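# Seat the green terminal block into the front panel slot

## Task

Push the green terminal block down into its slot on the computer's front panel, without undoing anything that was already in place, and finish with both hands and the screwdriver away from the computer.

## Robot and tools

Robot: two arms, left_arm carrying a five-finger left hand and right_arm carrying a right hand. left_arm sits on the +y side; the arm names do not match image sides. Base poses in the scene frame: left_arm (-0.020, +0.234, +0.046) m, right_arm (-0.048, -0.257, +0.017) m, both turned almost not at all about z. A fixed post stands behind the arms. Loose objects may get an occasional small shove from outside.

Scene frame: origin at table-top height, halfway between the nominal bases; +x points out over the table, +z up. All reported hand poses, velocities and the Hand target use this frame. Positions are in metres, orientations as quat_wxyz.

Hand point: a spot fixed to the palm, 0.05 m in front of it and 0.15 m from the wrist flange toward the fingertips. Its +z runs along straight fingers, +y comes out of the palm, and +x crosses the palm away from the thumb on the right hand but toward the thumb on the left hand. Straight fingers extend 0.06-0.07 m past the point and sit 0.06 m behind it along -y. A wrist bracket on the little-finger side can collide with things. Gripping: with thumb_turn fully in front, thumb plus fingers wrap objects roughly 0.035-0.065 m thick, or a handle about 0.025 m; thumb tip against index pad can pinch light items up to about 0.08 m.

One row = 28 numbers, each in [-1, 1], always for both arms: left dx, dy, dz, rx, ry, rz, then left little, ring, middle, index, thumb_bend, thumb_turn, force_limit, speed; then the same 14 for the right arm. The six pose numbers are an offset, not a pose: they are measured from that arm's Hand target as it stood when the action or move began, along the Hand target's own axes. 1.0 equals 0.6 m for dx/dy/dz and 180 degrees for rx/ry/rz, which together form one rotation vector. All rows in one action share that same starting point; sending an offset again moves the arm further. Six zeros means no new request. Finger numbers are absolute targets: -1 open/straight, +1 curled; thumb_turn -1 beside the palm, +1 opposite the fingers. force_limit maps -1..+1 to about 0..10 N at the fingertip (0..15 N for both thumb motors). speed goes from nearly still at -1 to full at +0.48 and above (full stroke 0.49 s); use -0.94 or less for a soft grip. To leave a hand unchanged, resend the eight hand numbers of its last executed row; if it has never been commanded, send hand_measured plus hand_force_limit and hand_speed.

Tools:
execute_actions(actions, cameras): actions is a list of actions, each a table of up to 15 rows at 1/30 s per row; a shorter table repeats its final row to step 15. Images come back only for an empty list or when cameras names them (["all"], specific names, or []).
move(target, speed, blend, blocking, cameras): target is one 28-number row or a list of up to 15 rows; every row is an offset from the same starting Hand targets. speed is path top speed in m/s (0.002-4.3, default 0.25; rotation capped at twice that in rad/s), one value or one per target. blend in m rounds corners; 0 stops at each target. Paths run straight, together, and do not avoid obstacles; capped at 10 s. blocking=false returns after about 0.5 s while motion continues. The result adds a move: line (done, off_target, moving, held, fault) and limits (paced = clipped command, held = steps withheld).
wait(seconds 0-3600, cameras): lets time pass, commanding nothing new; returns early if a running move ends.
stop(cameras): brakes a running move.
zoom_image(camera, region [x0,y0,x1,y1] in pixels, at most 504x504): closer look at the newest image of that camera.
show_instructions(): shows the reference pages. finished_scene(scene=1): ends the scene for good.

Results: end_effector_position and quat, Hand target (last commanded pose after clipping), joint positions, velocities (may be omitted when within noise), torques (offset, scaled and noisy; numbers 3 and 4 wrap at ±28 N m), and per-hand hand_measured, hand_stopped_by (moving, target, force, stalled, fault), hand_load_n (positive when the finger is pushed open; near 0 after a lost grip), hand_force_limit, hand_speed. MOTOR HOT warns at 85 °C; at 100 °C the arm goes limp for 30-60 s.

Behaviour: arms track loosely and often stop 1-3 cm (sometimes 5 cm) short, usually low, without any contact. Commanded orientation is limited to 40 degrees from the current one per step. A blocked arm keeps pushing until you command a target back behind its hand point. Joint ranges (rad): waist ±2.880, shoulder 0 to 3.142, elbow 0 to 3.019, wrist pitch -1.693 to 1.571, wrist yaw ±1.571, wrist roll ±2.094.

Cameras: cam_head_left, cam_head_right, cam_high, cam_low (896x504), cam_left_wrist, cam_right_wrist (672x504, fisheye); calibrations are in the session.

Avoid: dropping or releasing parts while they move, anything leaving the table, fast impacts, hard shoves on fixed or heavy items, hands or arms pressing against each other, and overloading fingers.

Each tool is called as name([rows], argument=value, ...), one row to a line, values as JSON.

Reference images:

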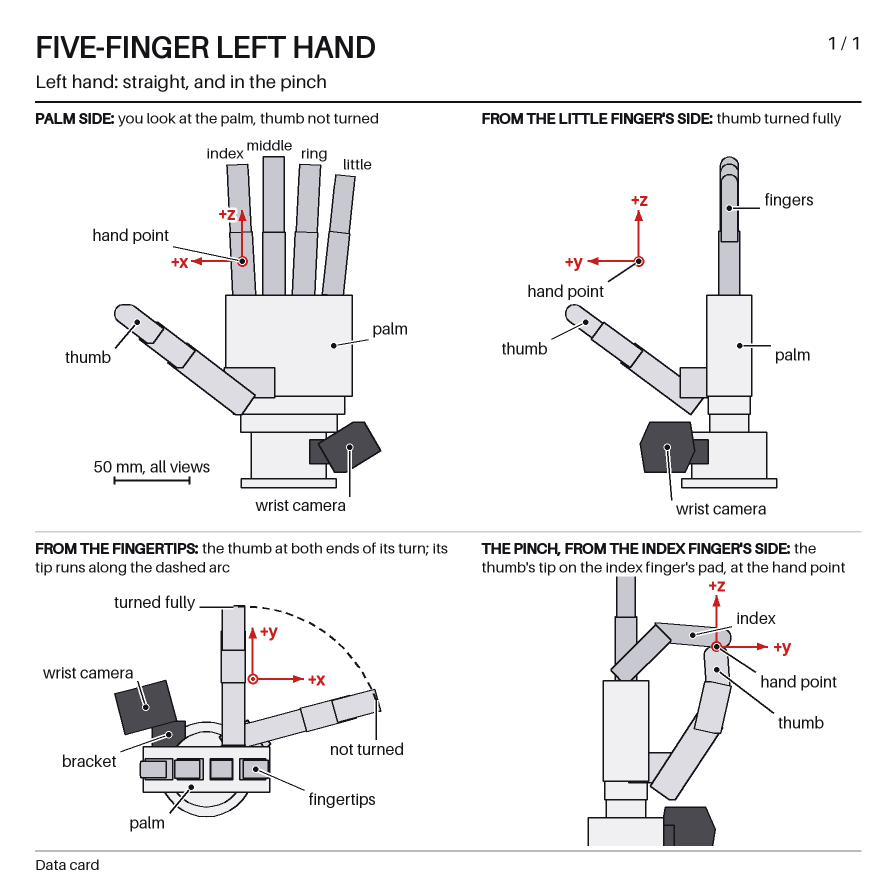

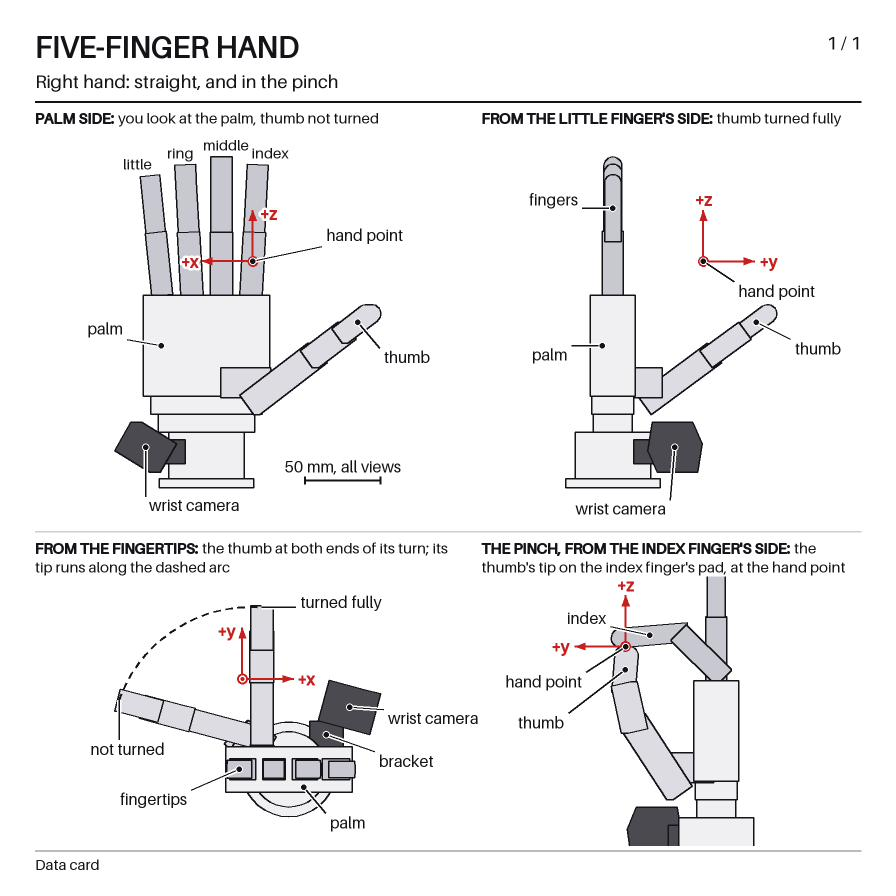

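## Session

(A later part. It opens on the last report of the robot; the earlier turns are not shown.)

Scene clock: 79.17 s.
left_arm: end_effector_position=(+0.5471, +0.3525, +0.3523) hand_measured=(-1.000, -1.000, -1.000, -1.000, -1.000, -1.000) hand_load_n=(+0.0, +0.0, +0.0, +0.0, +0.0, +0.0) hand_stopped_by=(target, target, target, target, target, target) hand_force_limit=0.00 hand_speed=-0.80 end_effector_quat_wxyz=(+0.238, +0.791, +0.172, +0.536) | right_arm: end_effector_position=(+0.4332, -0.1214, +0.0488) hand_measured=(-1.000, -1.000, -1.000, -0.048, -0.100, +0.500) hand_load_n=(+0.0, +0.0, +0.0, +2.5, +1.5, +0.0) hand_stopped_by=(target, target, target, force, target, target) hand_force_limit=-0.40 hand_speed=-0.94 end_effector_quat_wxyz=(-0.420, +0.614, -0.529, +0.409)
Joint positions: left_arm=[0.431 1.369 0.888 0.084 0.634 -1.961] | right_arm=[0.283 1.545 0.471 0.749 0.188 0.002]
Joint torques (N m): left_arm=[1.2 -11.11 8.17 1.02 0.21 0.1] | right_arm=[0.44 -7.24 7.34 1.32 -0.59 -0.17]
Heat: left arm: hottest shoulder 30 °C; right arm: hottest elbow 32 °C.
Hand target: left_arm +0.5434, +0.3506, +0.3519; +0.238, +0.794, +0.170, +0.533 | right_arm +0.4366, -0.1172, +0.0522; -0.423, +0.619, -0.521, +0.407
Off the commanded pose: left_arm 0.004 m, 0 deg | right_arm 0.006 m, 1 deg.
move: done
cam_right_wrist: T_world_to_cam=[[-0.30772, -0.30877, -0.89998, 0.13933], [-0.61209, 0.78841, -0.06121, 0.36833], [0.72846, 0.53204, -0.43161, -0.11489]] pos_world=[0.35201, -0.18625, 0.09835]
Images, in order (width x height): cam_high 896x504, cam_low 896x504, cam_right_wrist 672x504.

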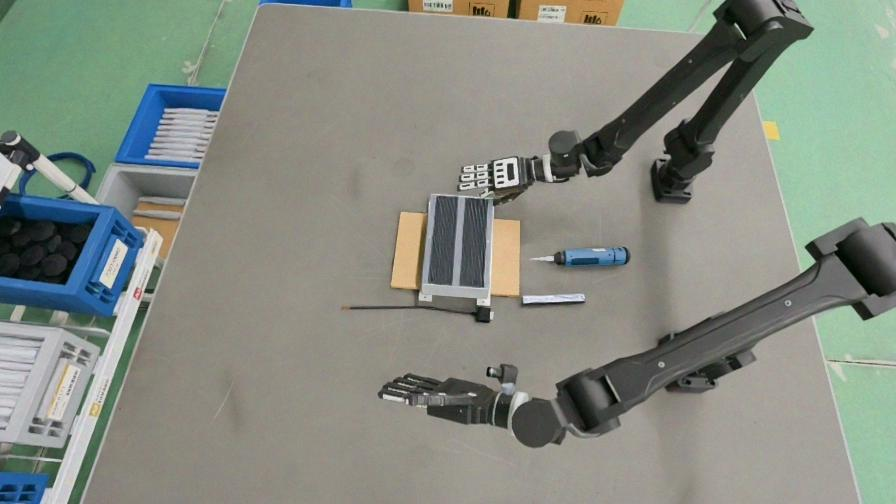

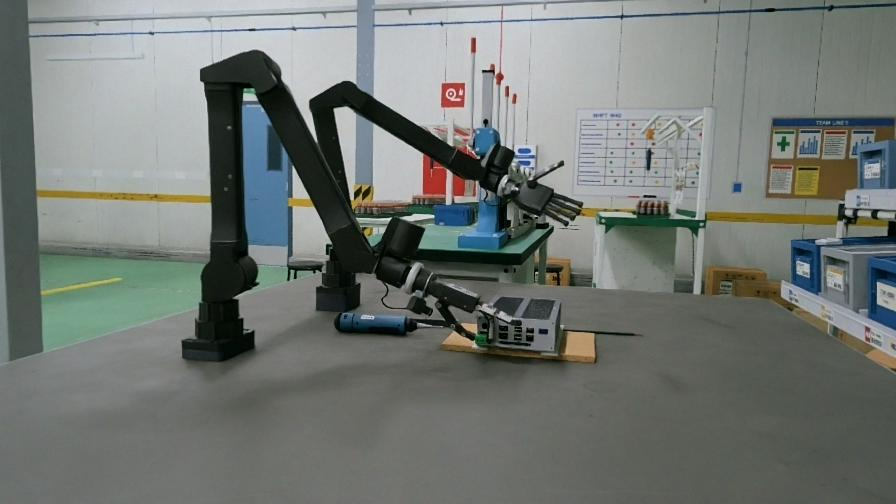

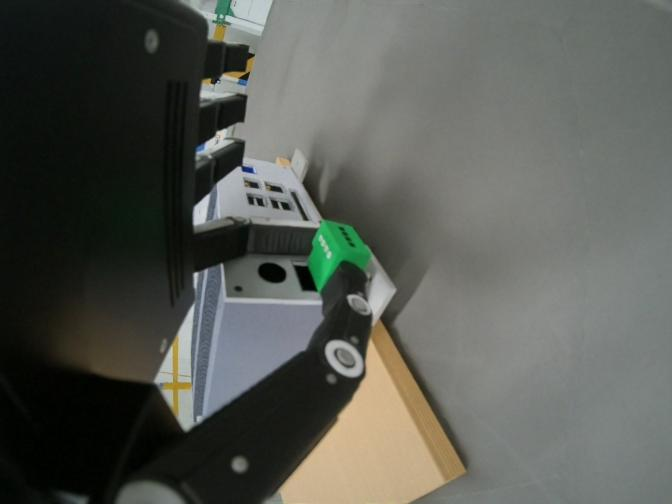

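move(target=[0,0,0,0,0,0,-1,-1,-1,-1,-1,-1,0,-0.8,0.0015,-0.0106,0.0044,0,0,0,-1,-1,-1,0.15,-0.1,0.5,-0.4,-0.94], speed=0.02, cameras=["cam_low","cam_right_wrist","cam_high"])

zoom_image(camera="cam_low", region=[472, 320, 497, 345])

zoom_image(camera="cam_right_wrist", region=[235, 235, 335, 310])

zoom_image(camera="cam_right_wrist", region=[295, 210, 375, 290])

Scene clock: 82.63 s.
left_arm: end_effector_position=(+0.5471, +0.3525, +0.3523) hand_measured=(-1.000, -1.000, -1.000, -1.000, -1.000, -1.000) hand_load_n=(+0.0, +0.0, +0.0, +0.0, +0.0, +0.0) hand_stopped_by=(target, target, target, target, target, target) hand_force_limit=0.00 hand_speed=-0.80 end_effector_quat_wxyz=(+0.238, +0.791, +0.172, +0.536) | right_arm: end_effector_position=(+0.4302, -0.1218, +0.0463) hand_measured=(-1.000, -1.000, -1.000, -0.048, -0.100, +0.500) hand_load_n=(-0.5, +0.0, +0.0, +2.5, +1.5, +0.0) hand_stopped_by=(target, target, target, force, target, target) hand_force_limit=-0.40 hand_speed=-0.94 end_effector_quat_wxyz=(-0.414, +0.620, -0.530, +0.404)
Joint positions: left_arm=[0.431 1.369 0.888 0.084 0.634 -1.961] | right_arm=[0.283 1.538 0.471 0.724 0.185 0]
Joint torques (N m): left_arm=[1.2 -11.16 8.17 1.03 0.21 0.11] | right_arm=[0.15 -7.47 8.64 1.36 -0.59 -0.18]
Heat: left arm: hottest shoulder 30 °C; right arm: hottest elbow 32 °C.
Hand target: left_arm +0.5434, +0.3506, +0.3519; +0.238, +0.794, +0.170, +0.533 | right_arm +0.4411, -0.1172, +0.0575; -0.424, +0.619, -0.521, +0.407
Off the commanded pose: left_arm 0.004 m, 0 deg | right_arm 0.016 m, 1 deg.
move: off_target (right_arm)
cam_right_wrist: T_world_to_cam=[[-0.3221, -0.31553, -0.89258, 0.14099], [-0.61595, 0.78583, -0.05552, 0.3678], [0.71893, 0.5319, -0.44746, -0.10884]] pos_world=[0.35021, -0.18665, 0.09756]
Images, in order (width x height): cam_high 896x504, cam_low 896x504, cam_right_wrist 672x504.

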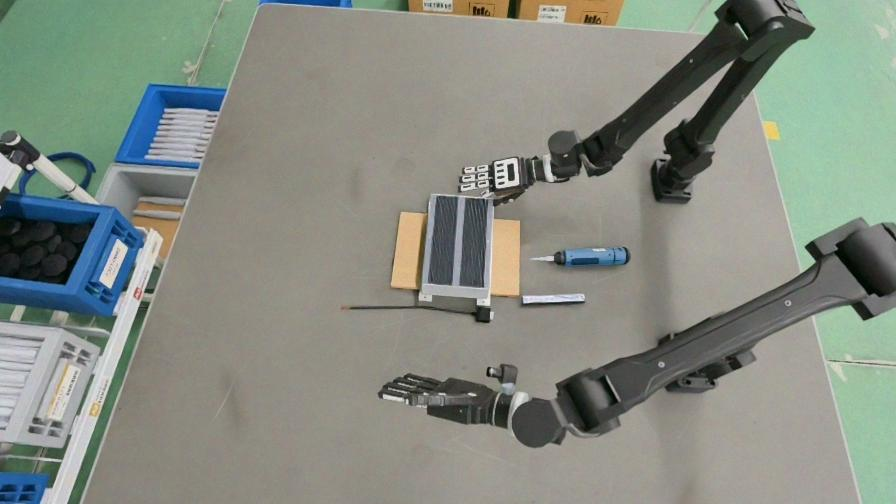

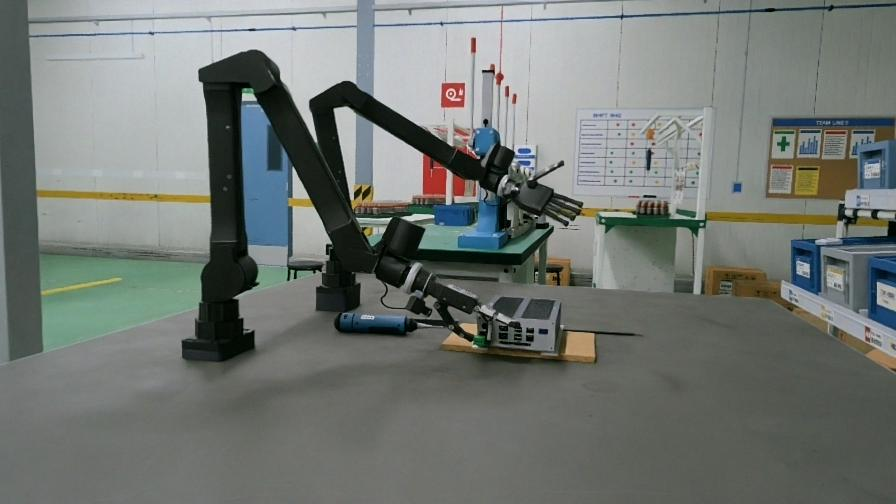

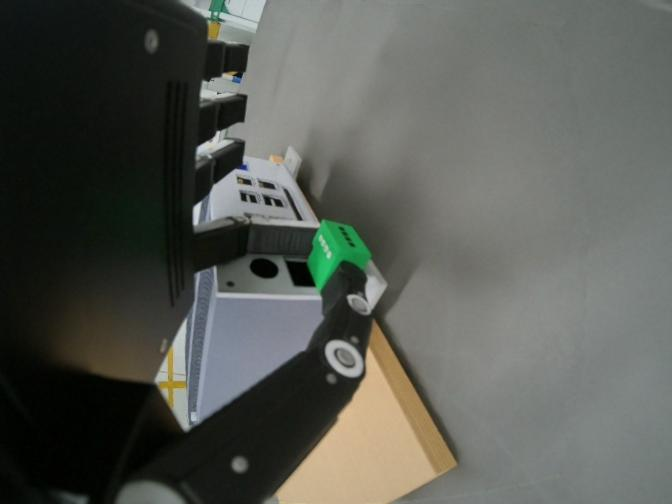

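Scaled by 20.160 from the camera's image (finer frame: 1280x720).

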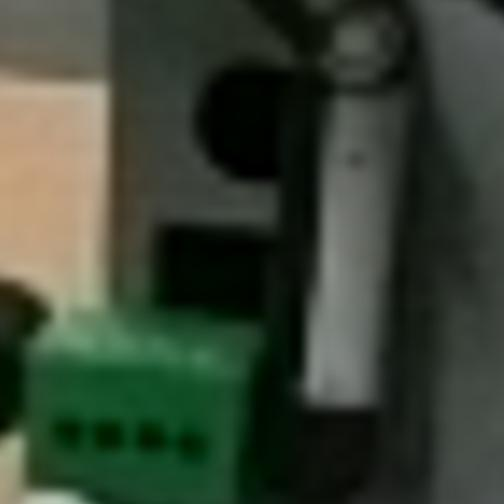

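Scaled by 5.040 from the camera's image (finer frame: 960x720).

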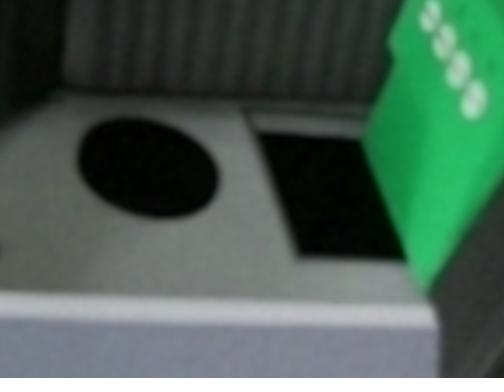

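Scaled by 6.300 from the camera's image (finer frame: 960x720).

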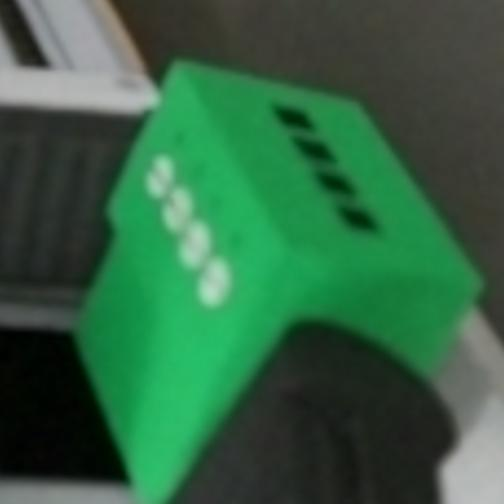

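move(target=[0,0,0,0,0,0,-1,-1,-1,-1,-1,-1,0,-0.8,0.0219,-0.0190,-0.0019,0,0,0,-1,-1,-1,0.15,-0.1,0.5,-0.4,-0.94], speed=0.03, cameras=["cam_low","cam_right_wrist","cam_high"])

zoom_image(camera="cam_low", region=[472, 320, 497, 345])

zoom_image(camera="cam_right_wrist", region=[220, 200, 380, 320])

Scene clock: 83.87 s.
left_arm: end_effector_position=(+0.5471, +0.3525, +0.3523) hand_measured=(-1.000, -1.000, -1.000, -1.000, -1.000, -1.000) hand_load_n=(+0.0, +0.0, +0.0, +0.0, +0.0, +0.0) hand_stopped_by=(target, target, target, target, target, target) hand_force_limit=0.00 hand_speed=-0.80 end_effector_quat_wxyz=(+0.238, +0.791, +0.172, +0.536) | right_arm: end_effector_position=(+0.4307, -0.1249, +0.0568) hand_measured=(-1.000, -1.000, -1.000, -0.048, -0.100, +0.500) hand_load_n=(+0.0, +0.0, +0.0, +2.5, +1.0, -0.5) hand_stopped_by=(target, target, target, force, target, target) hand_force_limit=-0.40 hand_speed=-0.94 end_effector_quat_wxyz=(-0.420, +0.626, -0.525, +0.396)
Joint positions: left_arm=[0.431 1.369 0.888 0.084 0.634 -1.961] | right_arm=[0.26 1.496 0.478 0.675 0.139 -0.009]
Joint torques (N m): left_arm=[1.2 -11.11 8.16 1.03 0.21 0.11] | right_arm=[-0.85 -7.18 9.25 1.37 -0.12 -0.21]
Heat: left arm: hottest shoulder 30 °C; right arm: hottest elbow 32 °C.
Hand target: left_arm +0.5434, +0.3506, +0.3519; +0.238, +0.794, +0.170, +0.533 | right_arm +0.4451, -0.1291, +0.0695; -0.424, +0.619, -0.521, +0.407
Off the commanded pose: left_arm 0.004 m, 0 deg | right_arm 0.020 m, 2 deg.
move: off_target (right_arm)
cam_right_wrist: T_world_to_cam=[[-0.31911, -0.31771, -0.89288, 0.14802], [-0.63399, 0.77185, -0.04805, 0.37663], [0.70443, 0.55074, -0.44773, -0.09424]] pos_world=[0.3524, -0.19177, 0.10807]
Images, in order (width x height): cam_high 896x504, cam_low 896x504, cam_right_wrist 672x504.

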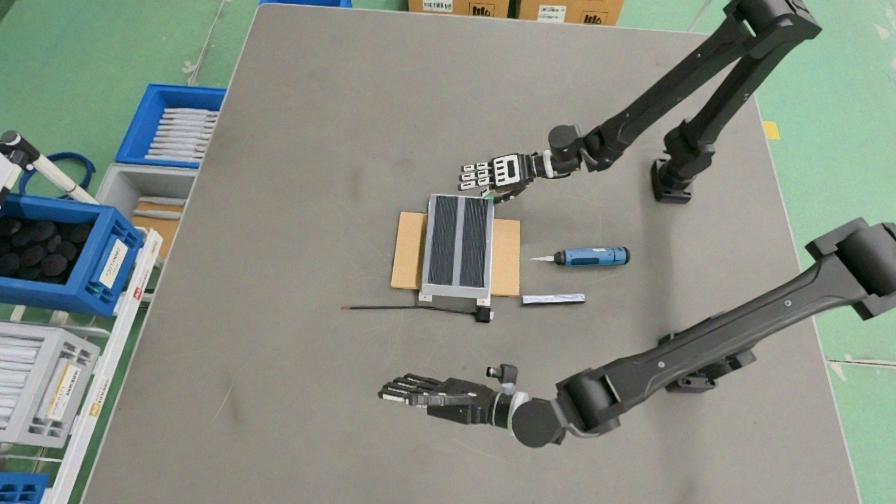

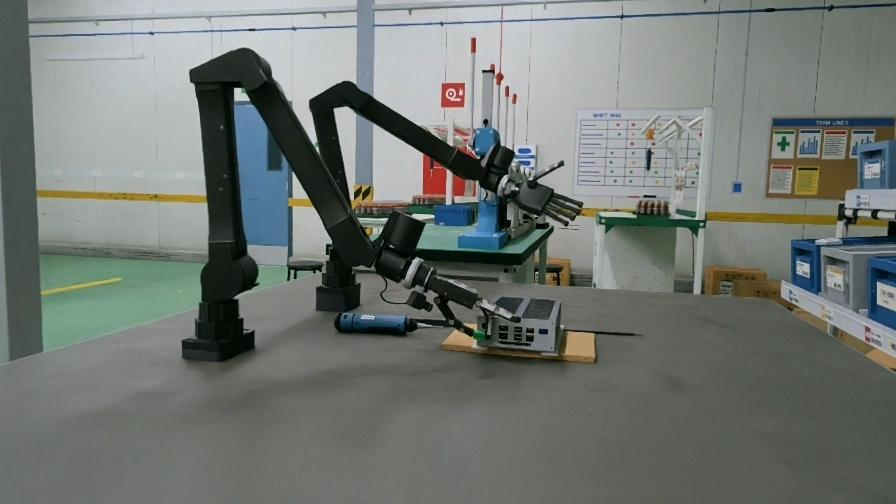

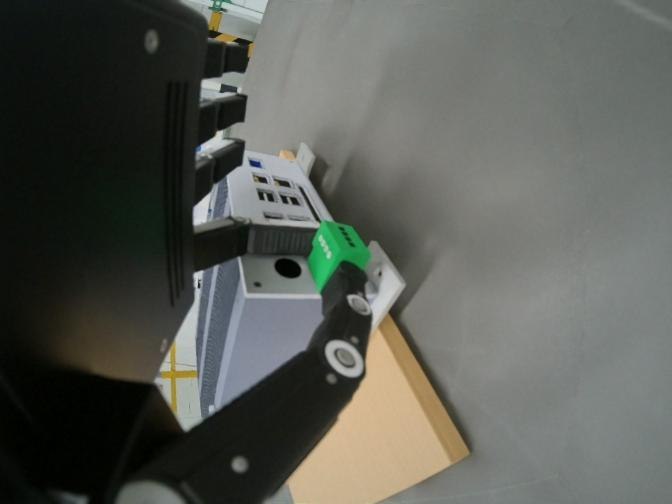

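Scaled by 20.160 from the camera's image (finer frame: 1280x720).

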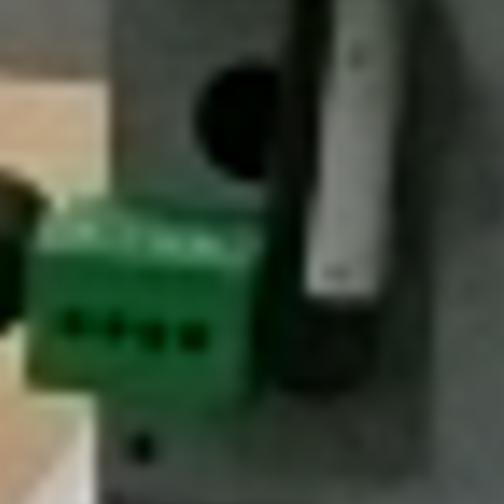

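Scaled by 3.150 from the camera's image (finer frame: 960x720).

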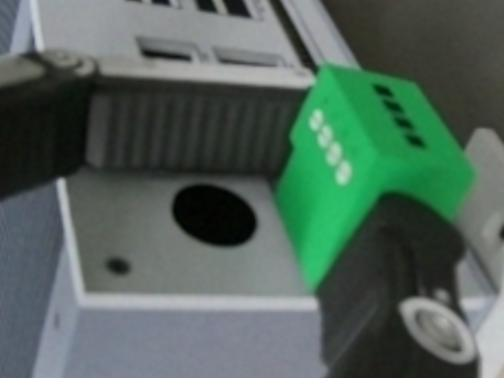

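move(target=[0,0,0,0,0,0,-1,-1,-1,-1,-1,-1,0,-0.8,0.0014,0.0007,0.0141,0,0,0,-1,-1,-1,0.15,-0.1,0.5,-0.4,-0.94], speed=0.03, cameras=["cam_low","cam_right_wrist"])

zoom_image(camera="cam_low", region=[472, 320, 497, 345])

zoom_image(camera="cam_right_wrist", region=[220, 200, 380, 320])

Scene clock: 84.87 s.
left_arm: end_effector_position=(+0.5471, +0.3525, +0.3523) hand_measured=(-1.000, -1.000, -1.000, -1.000, -1.000, -1.000) hand_load_n=(+0.0, +0.0, +0.0, +0.0, -0.5, +0.0) hand_stopped_by=(target, target, target, target, target, target) hand_force_limit=0.00 hand_speed=-0.80 end_effector_quat_wxyz=(+0.238, +0.791, +0.172, +0.536) | right_arm: end_effector_position=(+0.4389, -0.1247, +0.0601) hand_measured=(-1.000, -1.000, -1.000, -0.048, -0.100, +0.500) hand_load_n=(+0.0, +0.0, +0.0, +2.5, +1.5, +0.0) hand_stopped_by=(target, target, target, force, target, target) hand_force_limit=-0.40 hand_speed=-0.94 end_effector_quat_wxyz=(-0.422, +0.624, -0.524, +0.398)
Joint positions: left_arm=[0.431 1.369 0.888 0.084 0.634 -1.961] | right_arm=[0.254 1.507 0.497 0.675 0.134 -0.011]
Joint torques (N m): left_arm=[1.26 -11.11 8.16 1.02 0.21 0.11] | right_arm=[-0.85 -6.18 9.29 1.74 -0.12 -0.2]
Heat: left arm: hottest shoulder 30 °C; right arm: hottest elbow 32 °C.
Hand target: left_arm +0.5434, +0.3506, +0.3519; +0.238, +0.794, +0.170, +0.533 | right_arm +0.4529, -0.1291, +0.0662; -0.423, +0.620, -0.521, +0.407
Off the commanded pose: left_arm 0.004 m, 0 deg | right_arm 0.016 m, 1 deg.
move: off_target (right_arm)
cam_right_wrist: T_world_to_cam=[[-0.31203, -0.31577, -0.89606, 0.15094], [-0.63383, 0.77177, -0.05126, 0.3819], [0.70774, 0.55196, -0.44096, -0.10038]] pos_world=[0.3602, -0.19167, 0.11056]

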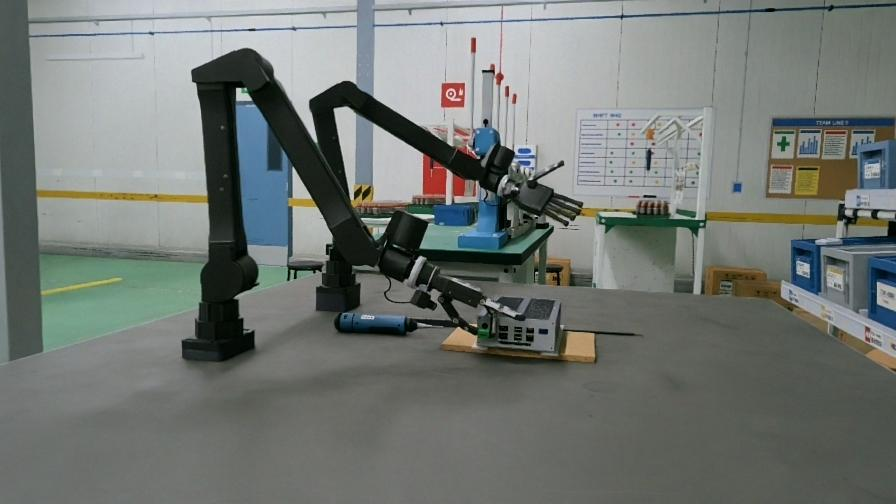

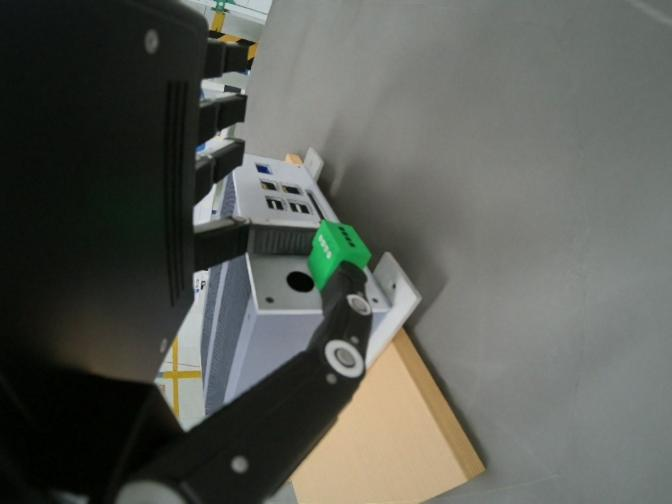

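Scaled by 20.160 from the camera's image (finer frame: 1280x720).

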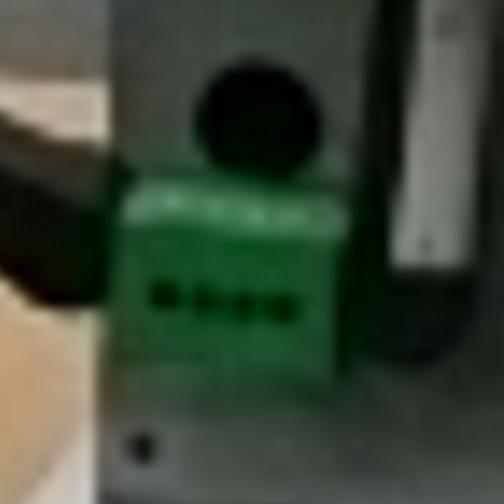

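Scaled by 3.150 from the camera's image (finer frame: 960x720).

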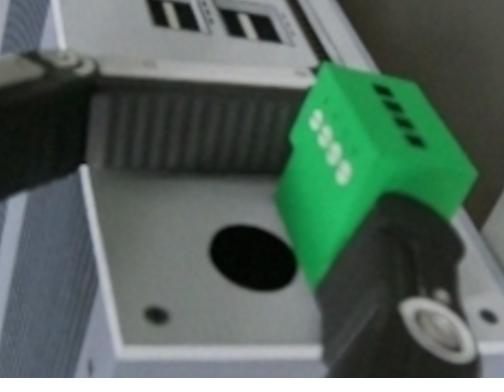

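move(target=[0,0,0,0,0,0,-1,-1,-1,-1,-1,-1,0,-0.8,-0.0046,0.0288,-0.0167,0,0,0,-1,-1,-1,0.15,-0.1,0.5,-0.4,-0.94], speed=0.03, cameras=["cam_low","cam_right_wrist"])

zoom_image(camera="cam_low", region=[472, 320, 497, 345])

zoom_image(camera="cam_right_wrist", region=[220, 200, 380, 320])

Scene clock: 86.23 s.
left_arm: end_effector_position=(+0.5471, +0.3525, +0.3523) hand_measured=(-1.000, -1.000, -1.000, -1.000, -1.000, -1.000) hand_load_n=(+0.0, +0.0, +0.0, +0.0, +0.0, +0.0) hand_stopped_by=(target, target, target, target, target, target) hand_force_limit=0.00 hand_speed=-0.80 end_effector_quat_wxyz=(+0.238, +0.791, +0.172, +0.536) | right_arm: end_effector_position=(+0.4373, -0.1257, +0.0563) hand_measured=(-1.000, -1.000, -1.000, -0.048, -0.100, +0.500) hand_load_n=(+0.0, +0.0, -0.5, +2.5, +1.5, +0.0) hand_stopped_by=(target, target, target, force, target, target) hand_force_limit=-0.40 hand_speed=-0.94 end_effector_quat_wxyz=(-0.427, +0.619, -0.522, +0.403)
Joint positions: left_arm=[0.431 1.369 0.888 0.084 0.634 -1.961] | right_arm=[0.254 1.525 0.482 0.723 0.137 -0.011]
Joint torques (N m): left_arm=[1.2 -11.11 8.16 1.03 0.21 0.11] | right_arm=[-0.09 -6.18 6.28 2.29 0.21 -0.17]
Heat: left arm: hottest shoulder 30 °C; right arm: hottest elbow 32 °C.
Hand target: left_arm +0.5434, +0.3506, +0.3519; +0.238, +0.794, +0.170, +0.533 | right_arm +0.4380, -0.1291, +0.0530; -0.423, +0.619, -0.521, +0.407
Off the commanded pose: left_arm 0.004 m, 0 deg | right_arm 0.005 m, 1 deg.
move: done
cam_right_wrist: T_world_to_cam=[[-0.29941, -0.31231, -0.90156, 0.14191], [-0.63076, 0.77376, -0.05857, 0.38088], [0.71589, 0.55114, -0.42866, -0.10473]] pos_world=[0.35771, -0.19267, 0.10535]

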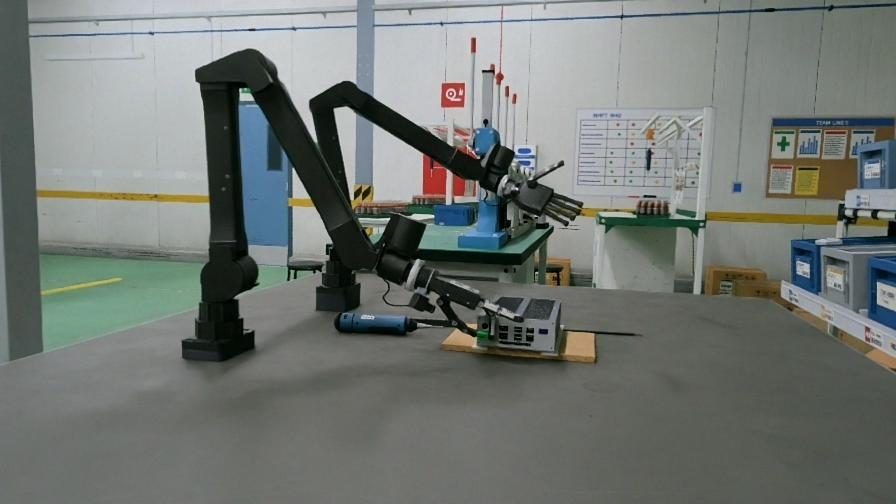

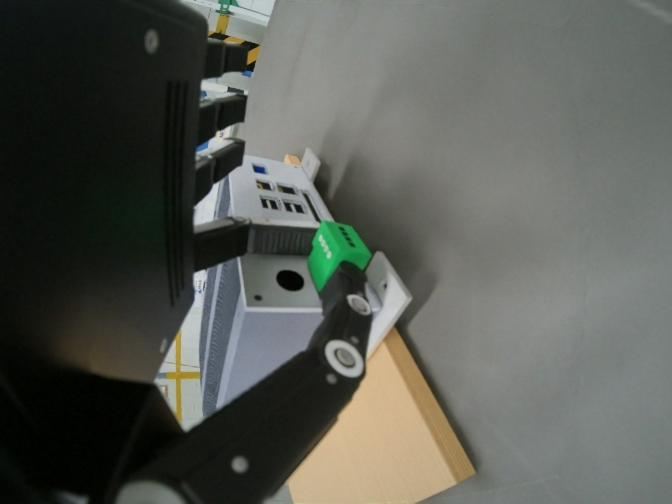

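Scaled by 20.160 from the camera's image (finer frame: 1280x720).

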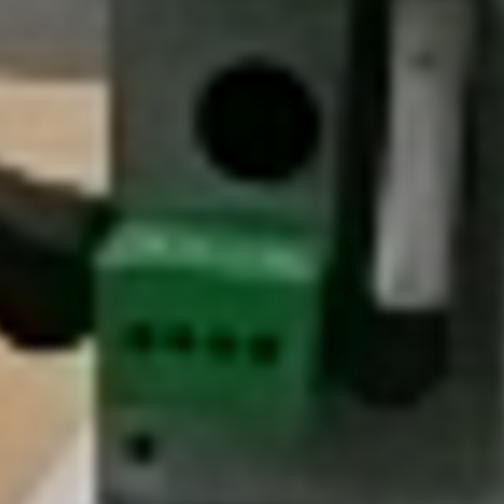

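Scaled by 3.150 from the camera's image (finer frame: 960x720).

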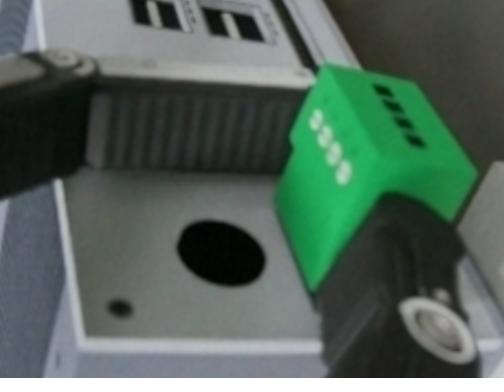

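move(target=[0,0,0,0,0,0,-1,-1,-1,-1,-1,-1,0,-0.8,-0.0003,0.0051,0.0016,0.0055,0.0005,-0.0006,-1,-1,-1,0.15,-0.1,0.5,-0.4,-0.94], speed=0.03, cameras=["cam_low","cam_right_wrist"])

zoom_image(camera="cam_low", region=[472, 320, 497, 345])

zoom_image(camera="cam_right_wrist", region=[235, 235, 335, 310])

Scene clock: 88.10 s.
left_arm: end_effector_position=(+0.5471, +0.3525, +0.3523) hand_measured=(-1.000, -1.000, -1.000, -1.000, -1.000, -1.000) hand_load_n=(+0.0, +0.0, +0.0, +0.0, +0.0, +0.0) hand_stopped_by=(target, target, target, target, target, target) hand_force_limit=0.00 hand_speed=-0.80 end_effector_quat_wxyz=(+0.238, +0.791, +0.172, +0.536) | right_arm: end_effector_position=(+0.4376, -0.1261, +0.0530) hand_measured=(-1.000, -1.000, -1.000, -0.048, -0.100, +0.500) hand_load_n=(+0.0, +0.0, +0.0, +2.0, +1.5, +0.0) hand_stopped_by=(target, target, target, force, target, target) hand_force_limit=-0.40 hand_speed=-0.94 end_effector_quat_wxyz=(-0.432, +0.615, -0.520, +0.407)
Joint positions: left_arm=[0.431 1.369 0.888 0.084 0.634 -1.961] | right_arm=[0.254 1.548 0.472 0.773 0.139 -0.012]
Joint torques (N m): left_arm=[1.2 -11.11 8.16 1.03 0.22 0.11] | right_arm=[0.03 -6.36 5.96 2.28 0.21 -0.2]
Heat: left arm: hottest shoulder 30 °C; right arm: hottest elbow 32 °C.
Hand target: left_arm +0.5434, +0.3506, +0.3519; +0.238, +0.794, +0.170, +0.533 | right_arm +0.4378, -0.1291, +0.0496; -0.428, +0.616, -0.517, +0.412
Off the commanded pose: left_arm 0.004 m, 0 deg | right_arm 0.004 m, 1 deg.
move: done
cam_right_wrist: T_world_to_cam=[[-0.2848, -0.30869, -0.90752, 0.13335], [-0.62818, 0.77521, -0.06654, 0.38069], [0.72406, 0.55114, -0.4147, -0.11048]] pos_world=[0.35712, -0.19306, 0.10054]

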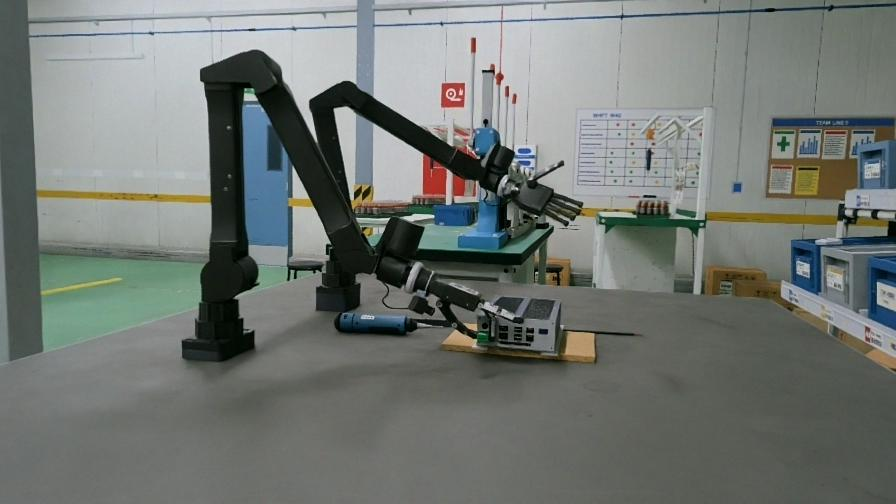

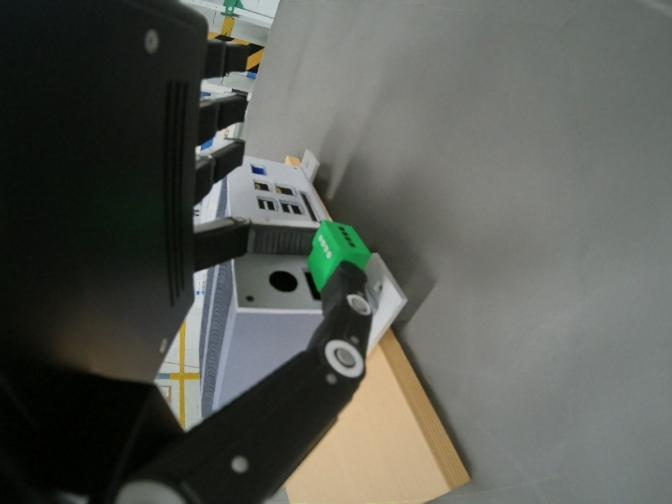

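Scaled by 20.160 from the camera's image (finer frame: 1280x720).

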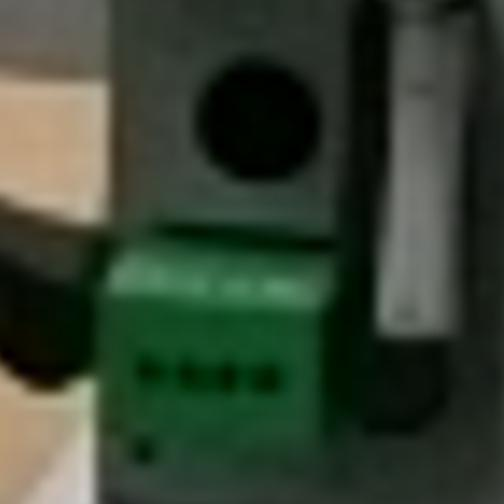

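Scaled by 5.040 from the camera's image (finer frame: 960x720).

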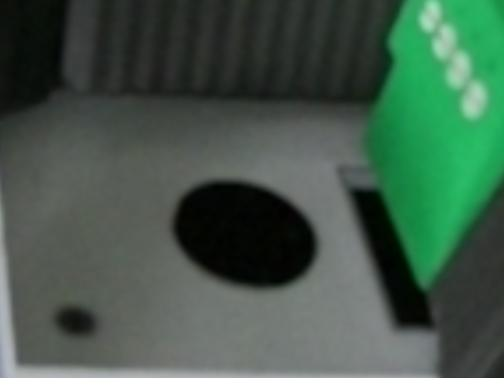

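wait(seconds=0.05, cameras=["cam_high","cam_head_left","cam_head_right"])

zoom_image(camera="cam_high", region=[475, 183, 499, 207])

zoom_image(camera="cam_head_left", region=[470, 225, 530, 285])

zoom_image(camera="cam_head_right", region=[485, 235, 525, 275])

Scene clock: 89.17 s.
left_arm: end_effector_position=(+0.5471, +0.3525, +0.3523) hand_measured=(-1.000, -1.000, -1.000, -1.000, -1.000, -1.000) hand_load_n=(+0.0, +0.0, +0.0, +0.0, +0.0, +0.0) hand_stopped_by=(target, target, target, target, target, target) hand_force_limit=0.00 hand_speed=-0.80 end_effector_quat_wxyz=(+0.238, +0.791, +0.172, +0.536) | right_arm: end_effector_position=(+0.4376, -0.1261, +0.0530) hand_measured=(-1.000, -1.000, -1.000, -0.048, -0.100, +0.500) hand_load_n=(+0.0, +0.0, +0.0, +2.0, +1.5, +0.0) hand_stopped_by=(target, target, target, force, target, target) hand_force_limit=-0.40 hand_speed=-0.94 end_effector_quat_wxyz=(-0.432, +0.615, -0.520, +0.407)
Joint positions: left_arm=[0.431 1.369 0.888 0.084 0.634 -1.961] | right_arm=[0.254 1.548 0.472 0.773 0.139 -0.012]
Joint torques (N m): left_arm=[1.2 -11.11 8.17 1.03 0.21 0.11] | right_arm=[0.03 -6.3 5.98 2.29 0.21 -0.2]
Heat: left arm: hottest shoulder 30 °C; right arm: hottest elbow 32 °C.
Hand target: left_arm +0.5434, +0.3506, +0.3519; +0.238, +0.794, +0.170, +0.533 | right_arm +0.4378, -0.1291, +0.0496; -0.428, +0.616, -0.517, +0.412
Off the commanded pose: left_arm 0.004 m, 0 deg | right_arm 0.004 m, 1 deg.
wait: 0.07 s; at rest from the start
Images, in order (width x height): cam_head_left 896x504, cam_head_right 896x504, cam_high 896x504.

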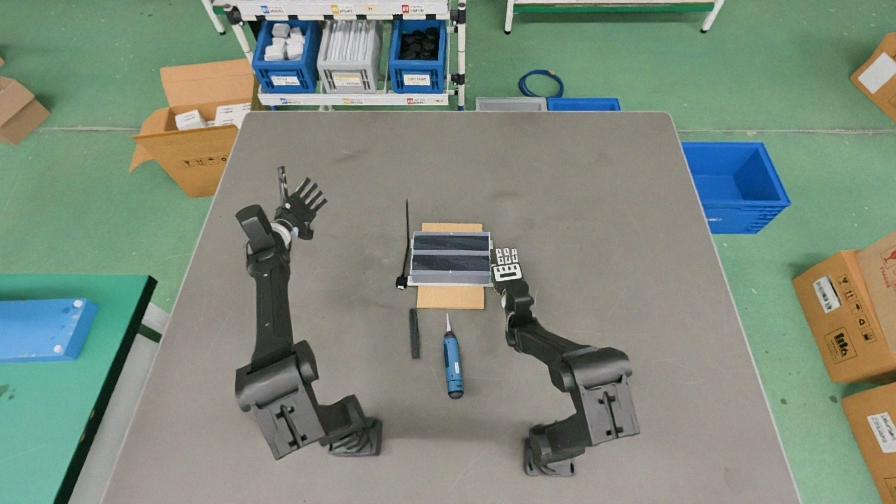

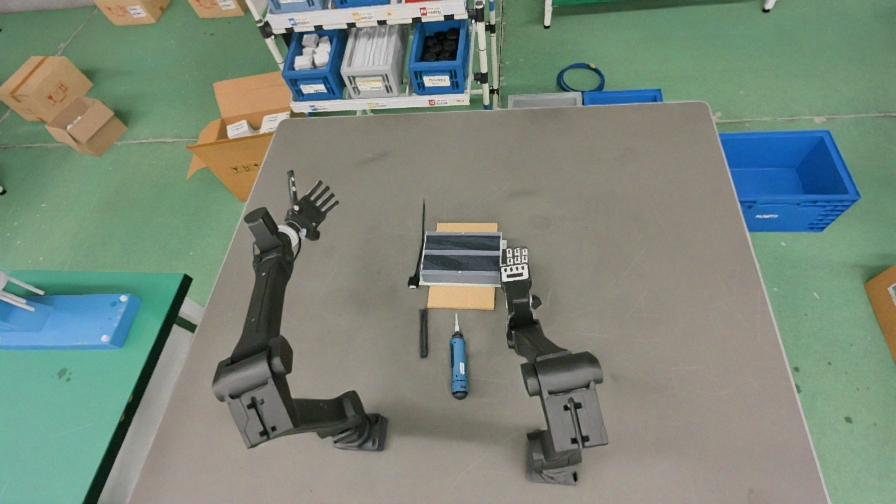

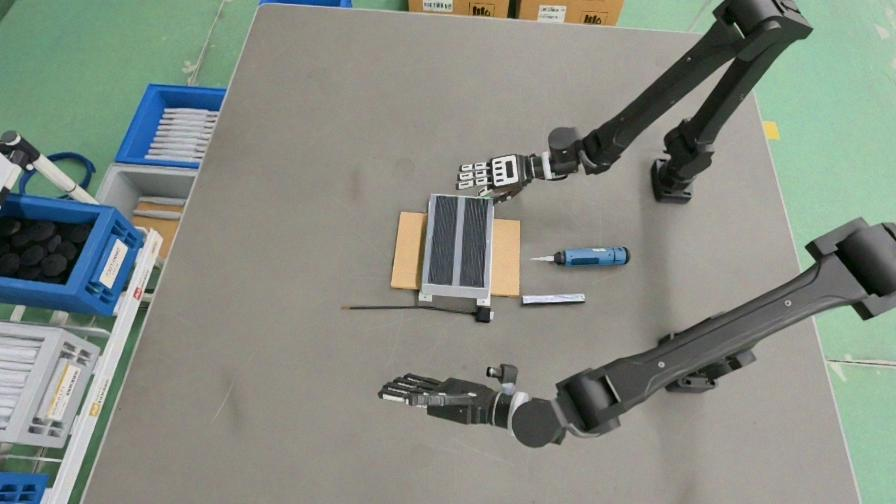

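Scaled by 21.000 from the camera's image (finer frame: 1280x720).

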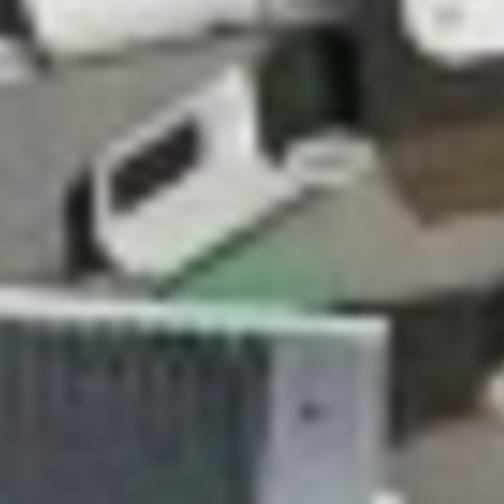

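Scaled by 8.400 from the camera's image (finer frame: 1280x720).

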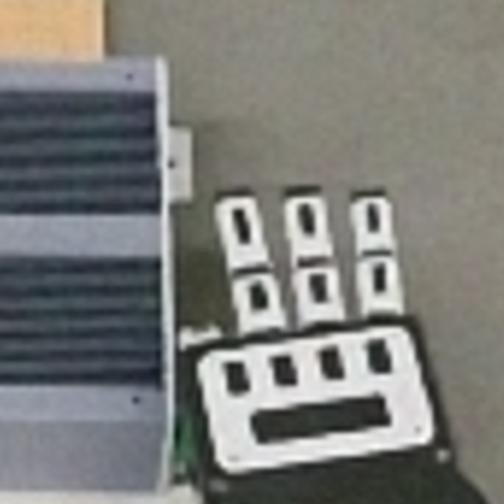

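Scaled by 12.600 from the camera's image (finer frame: 1280x720).

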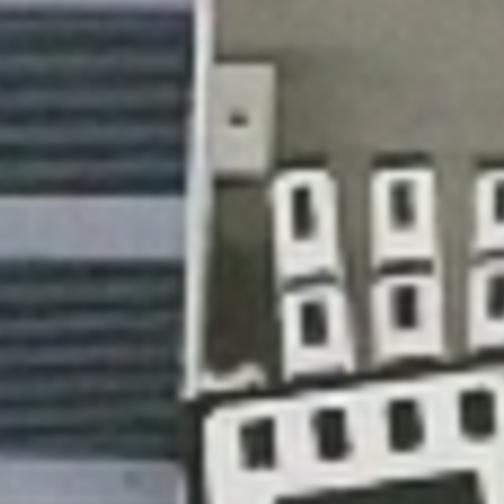

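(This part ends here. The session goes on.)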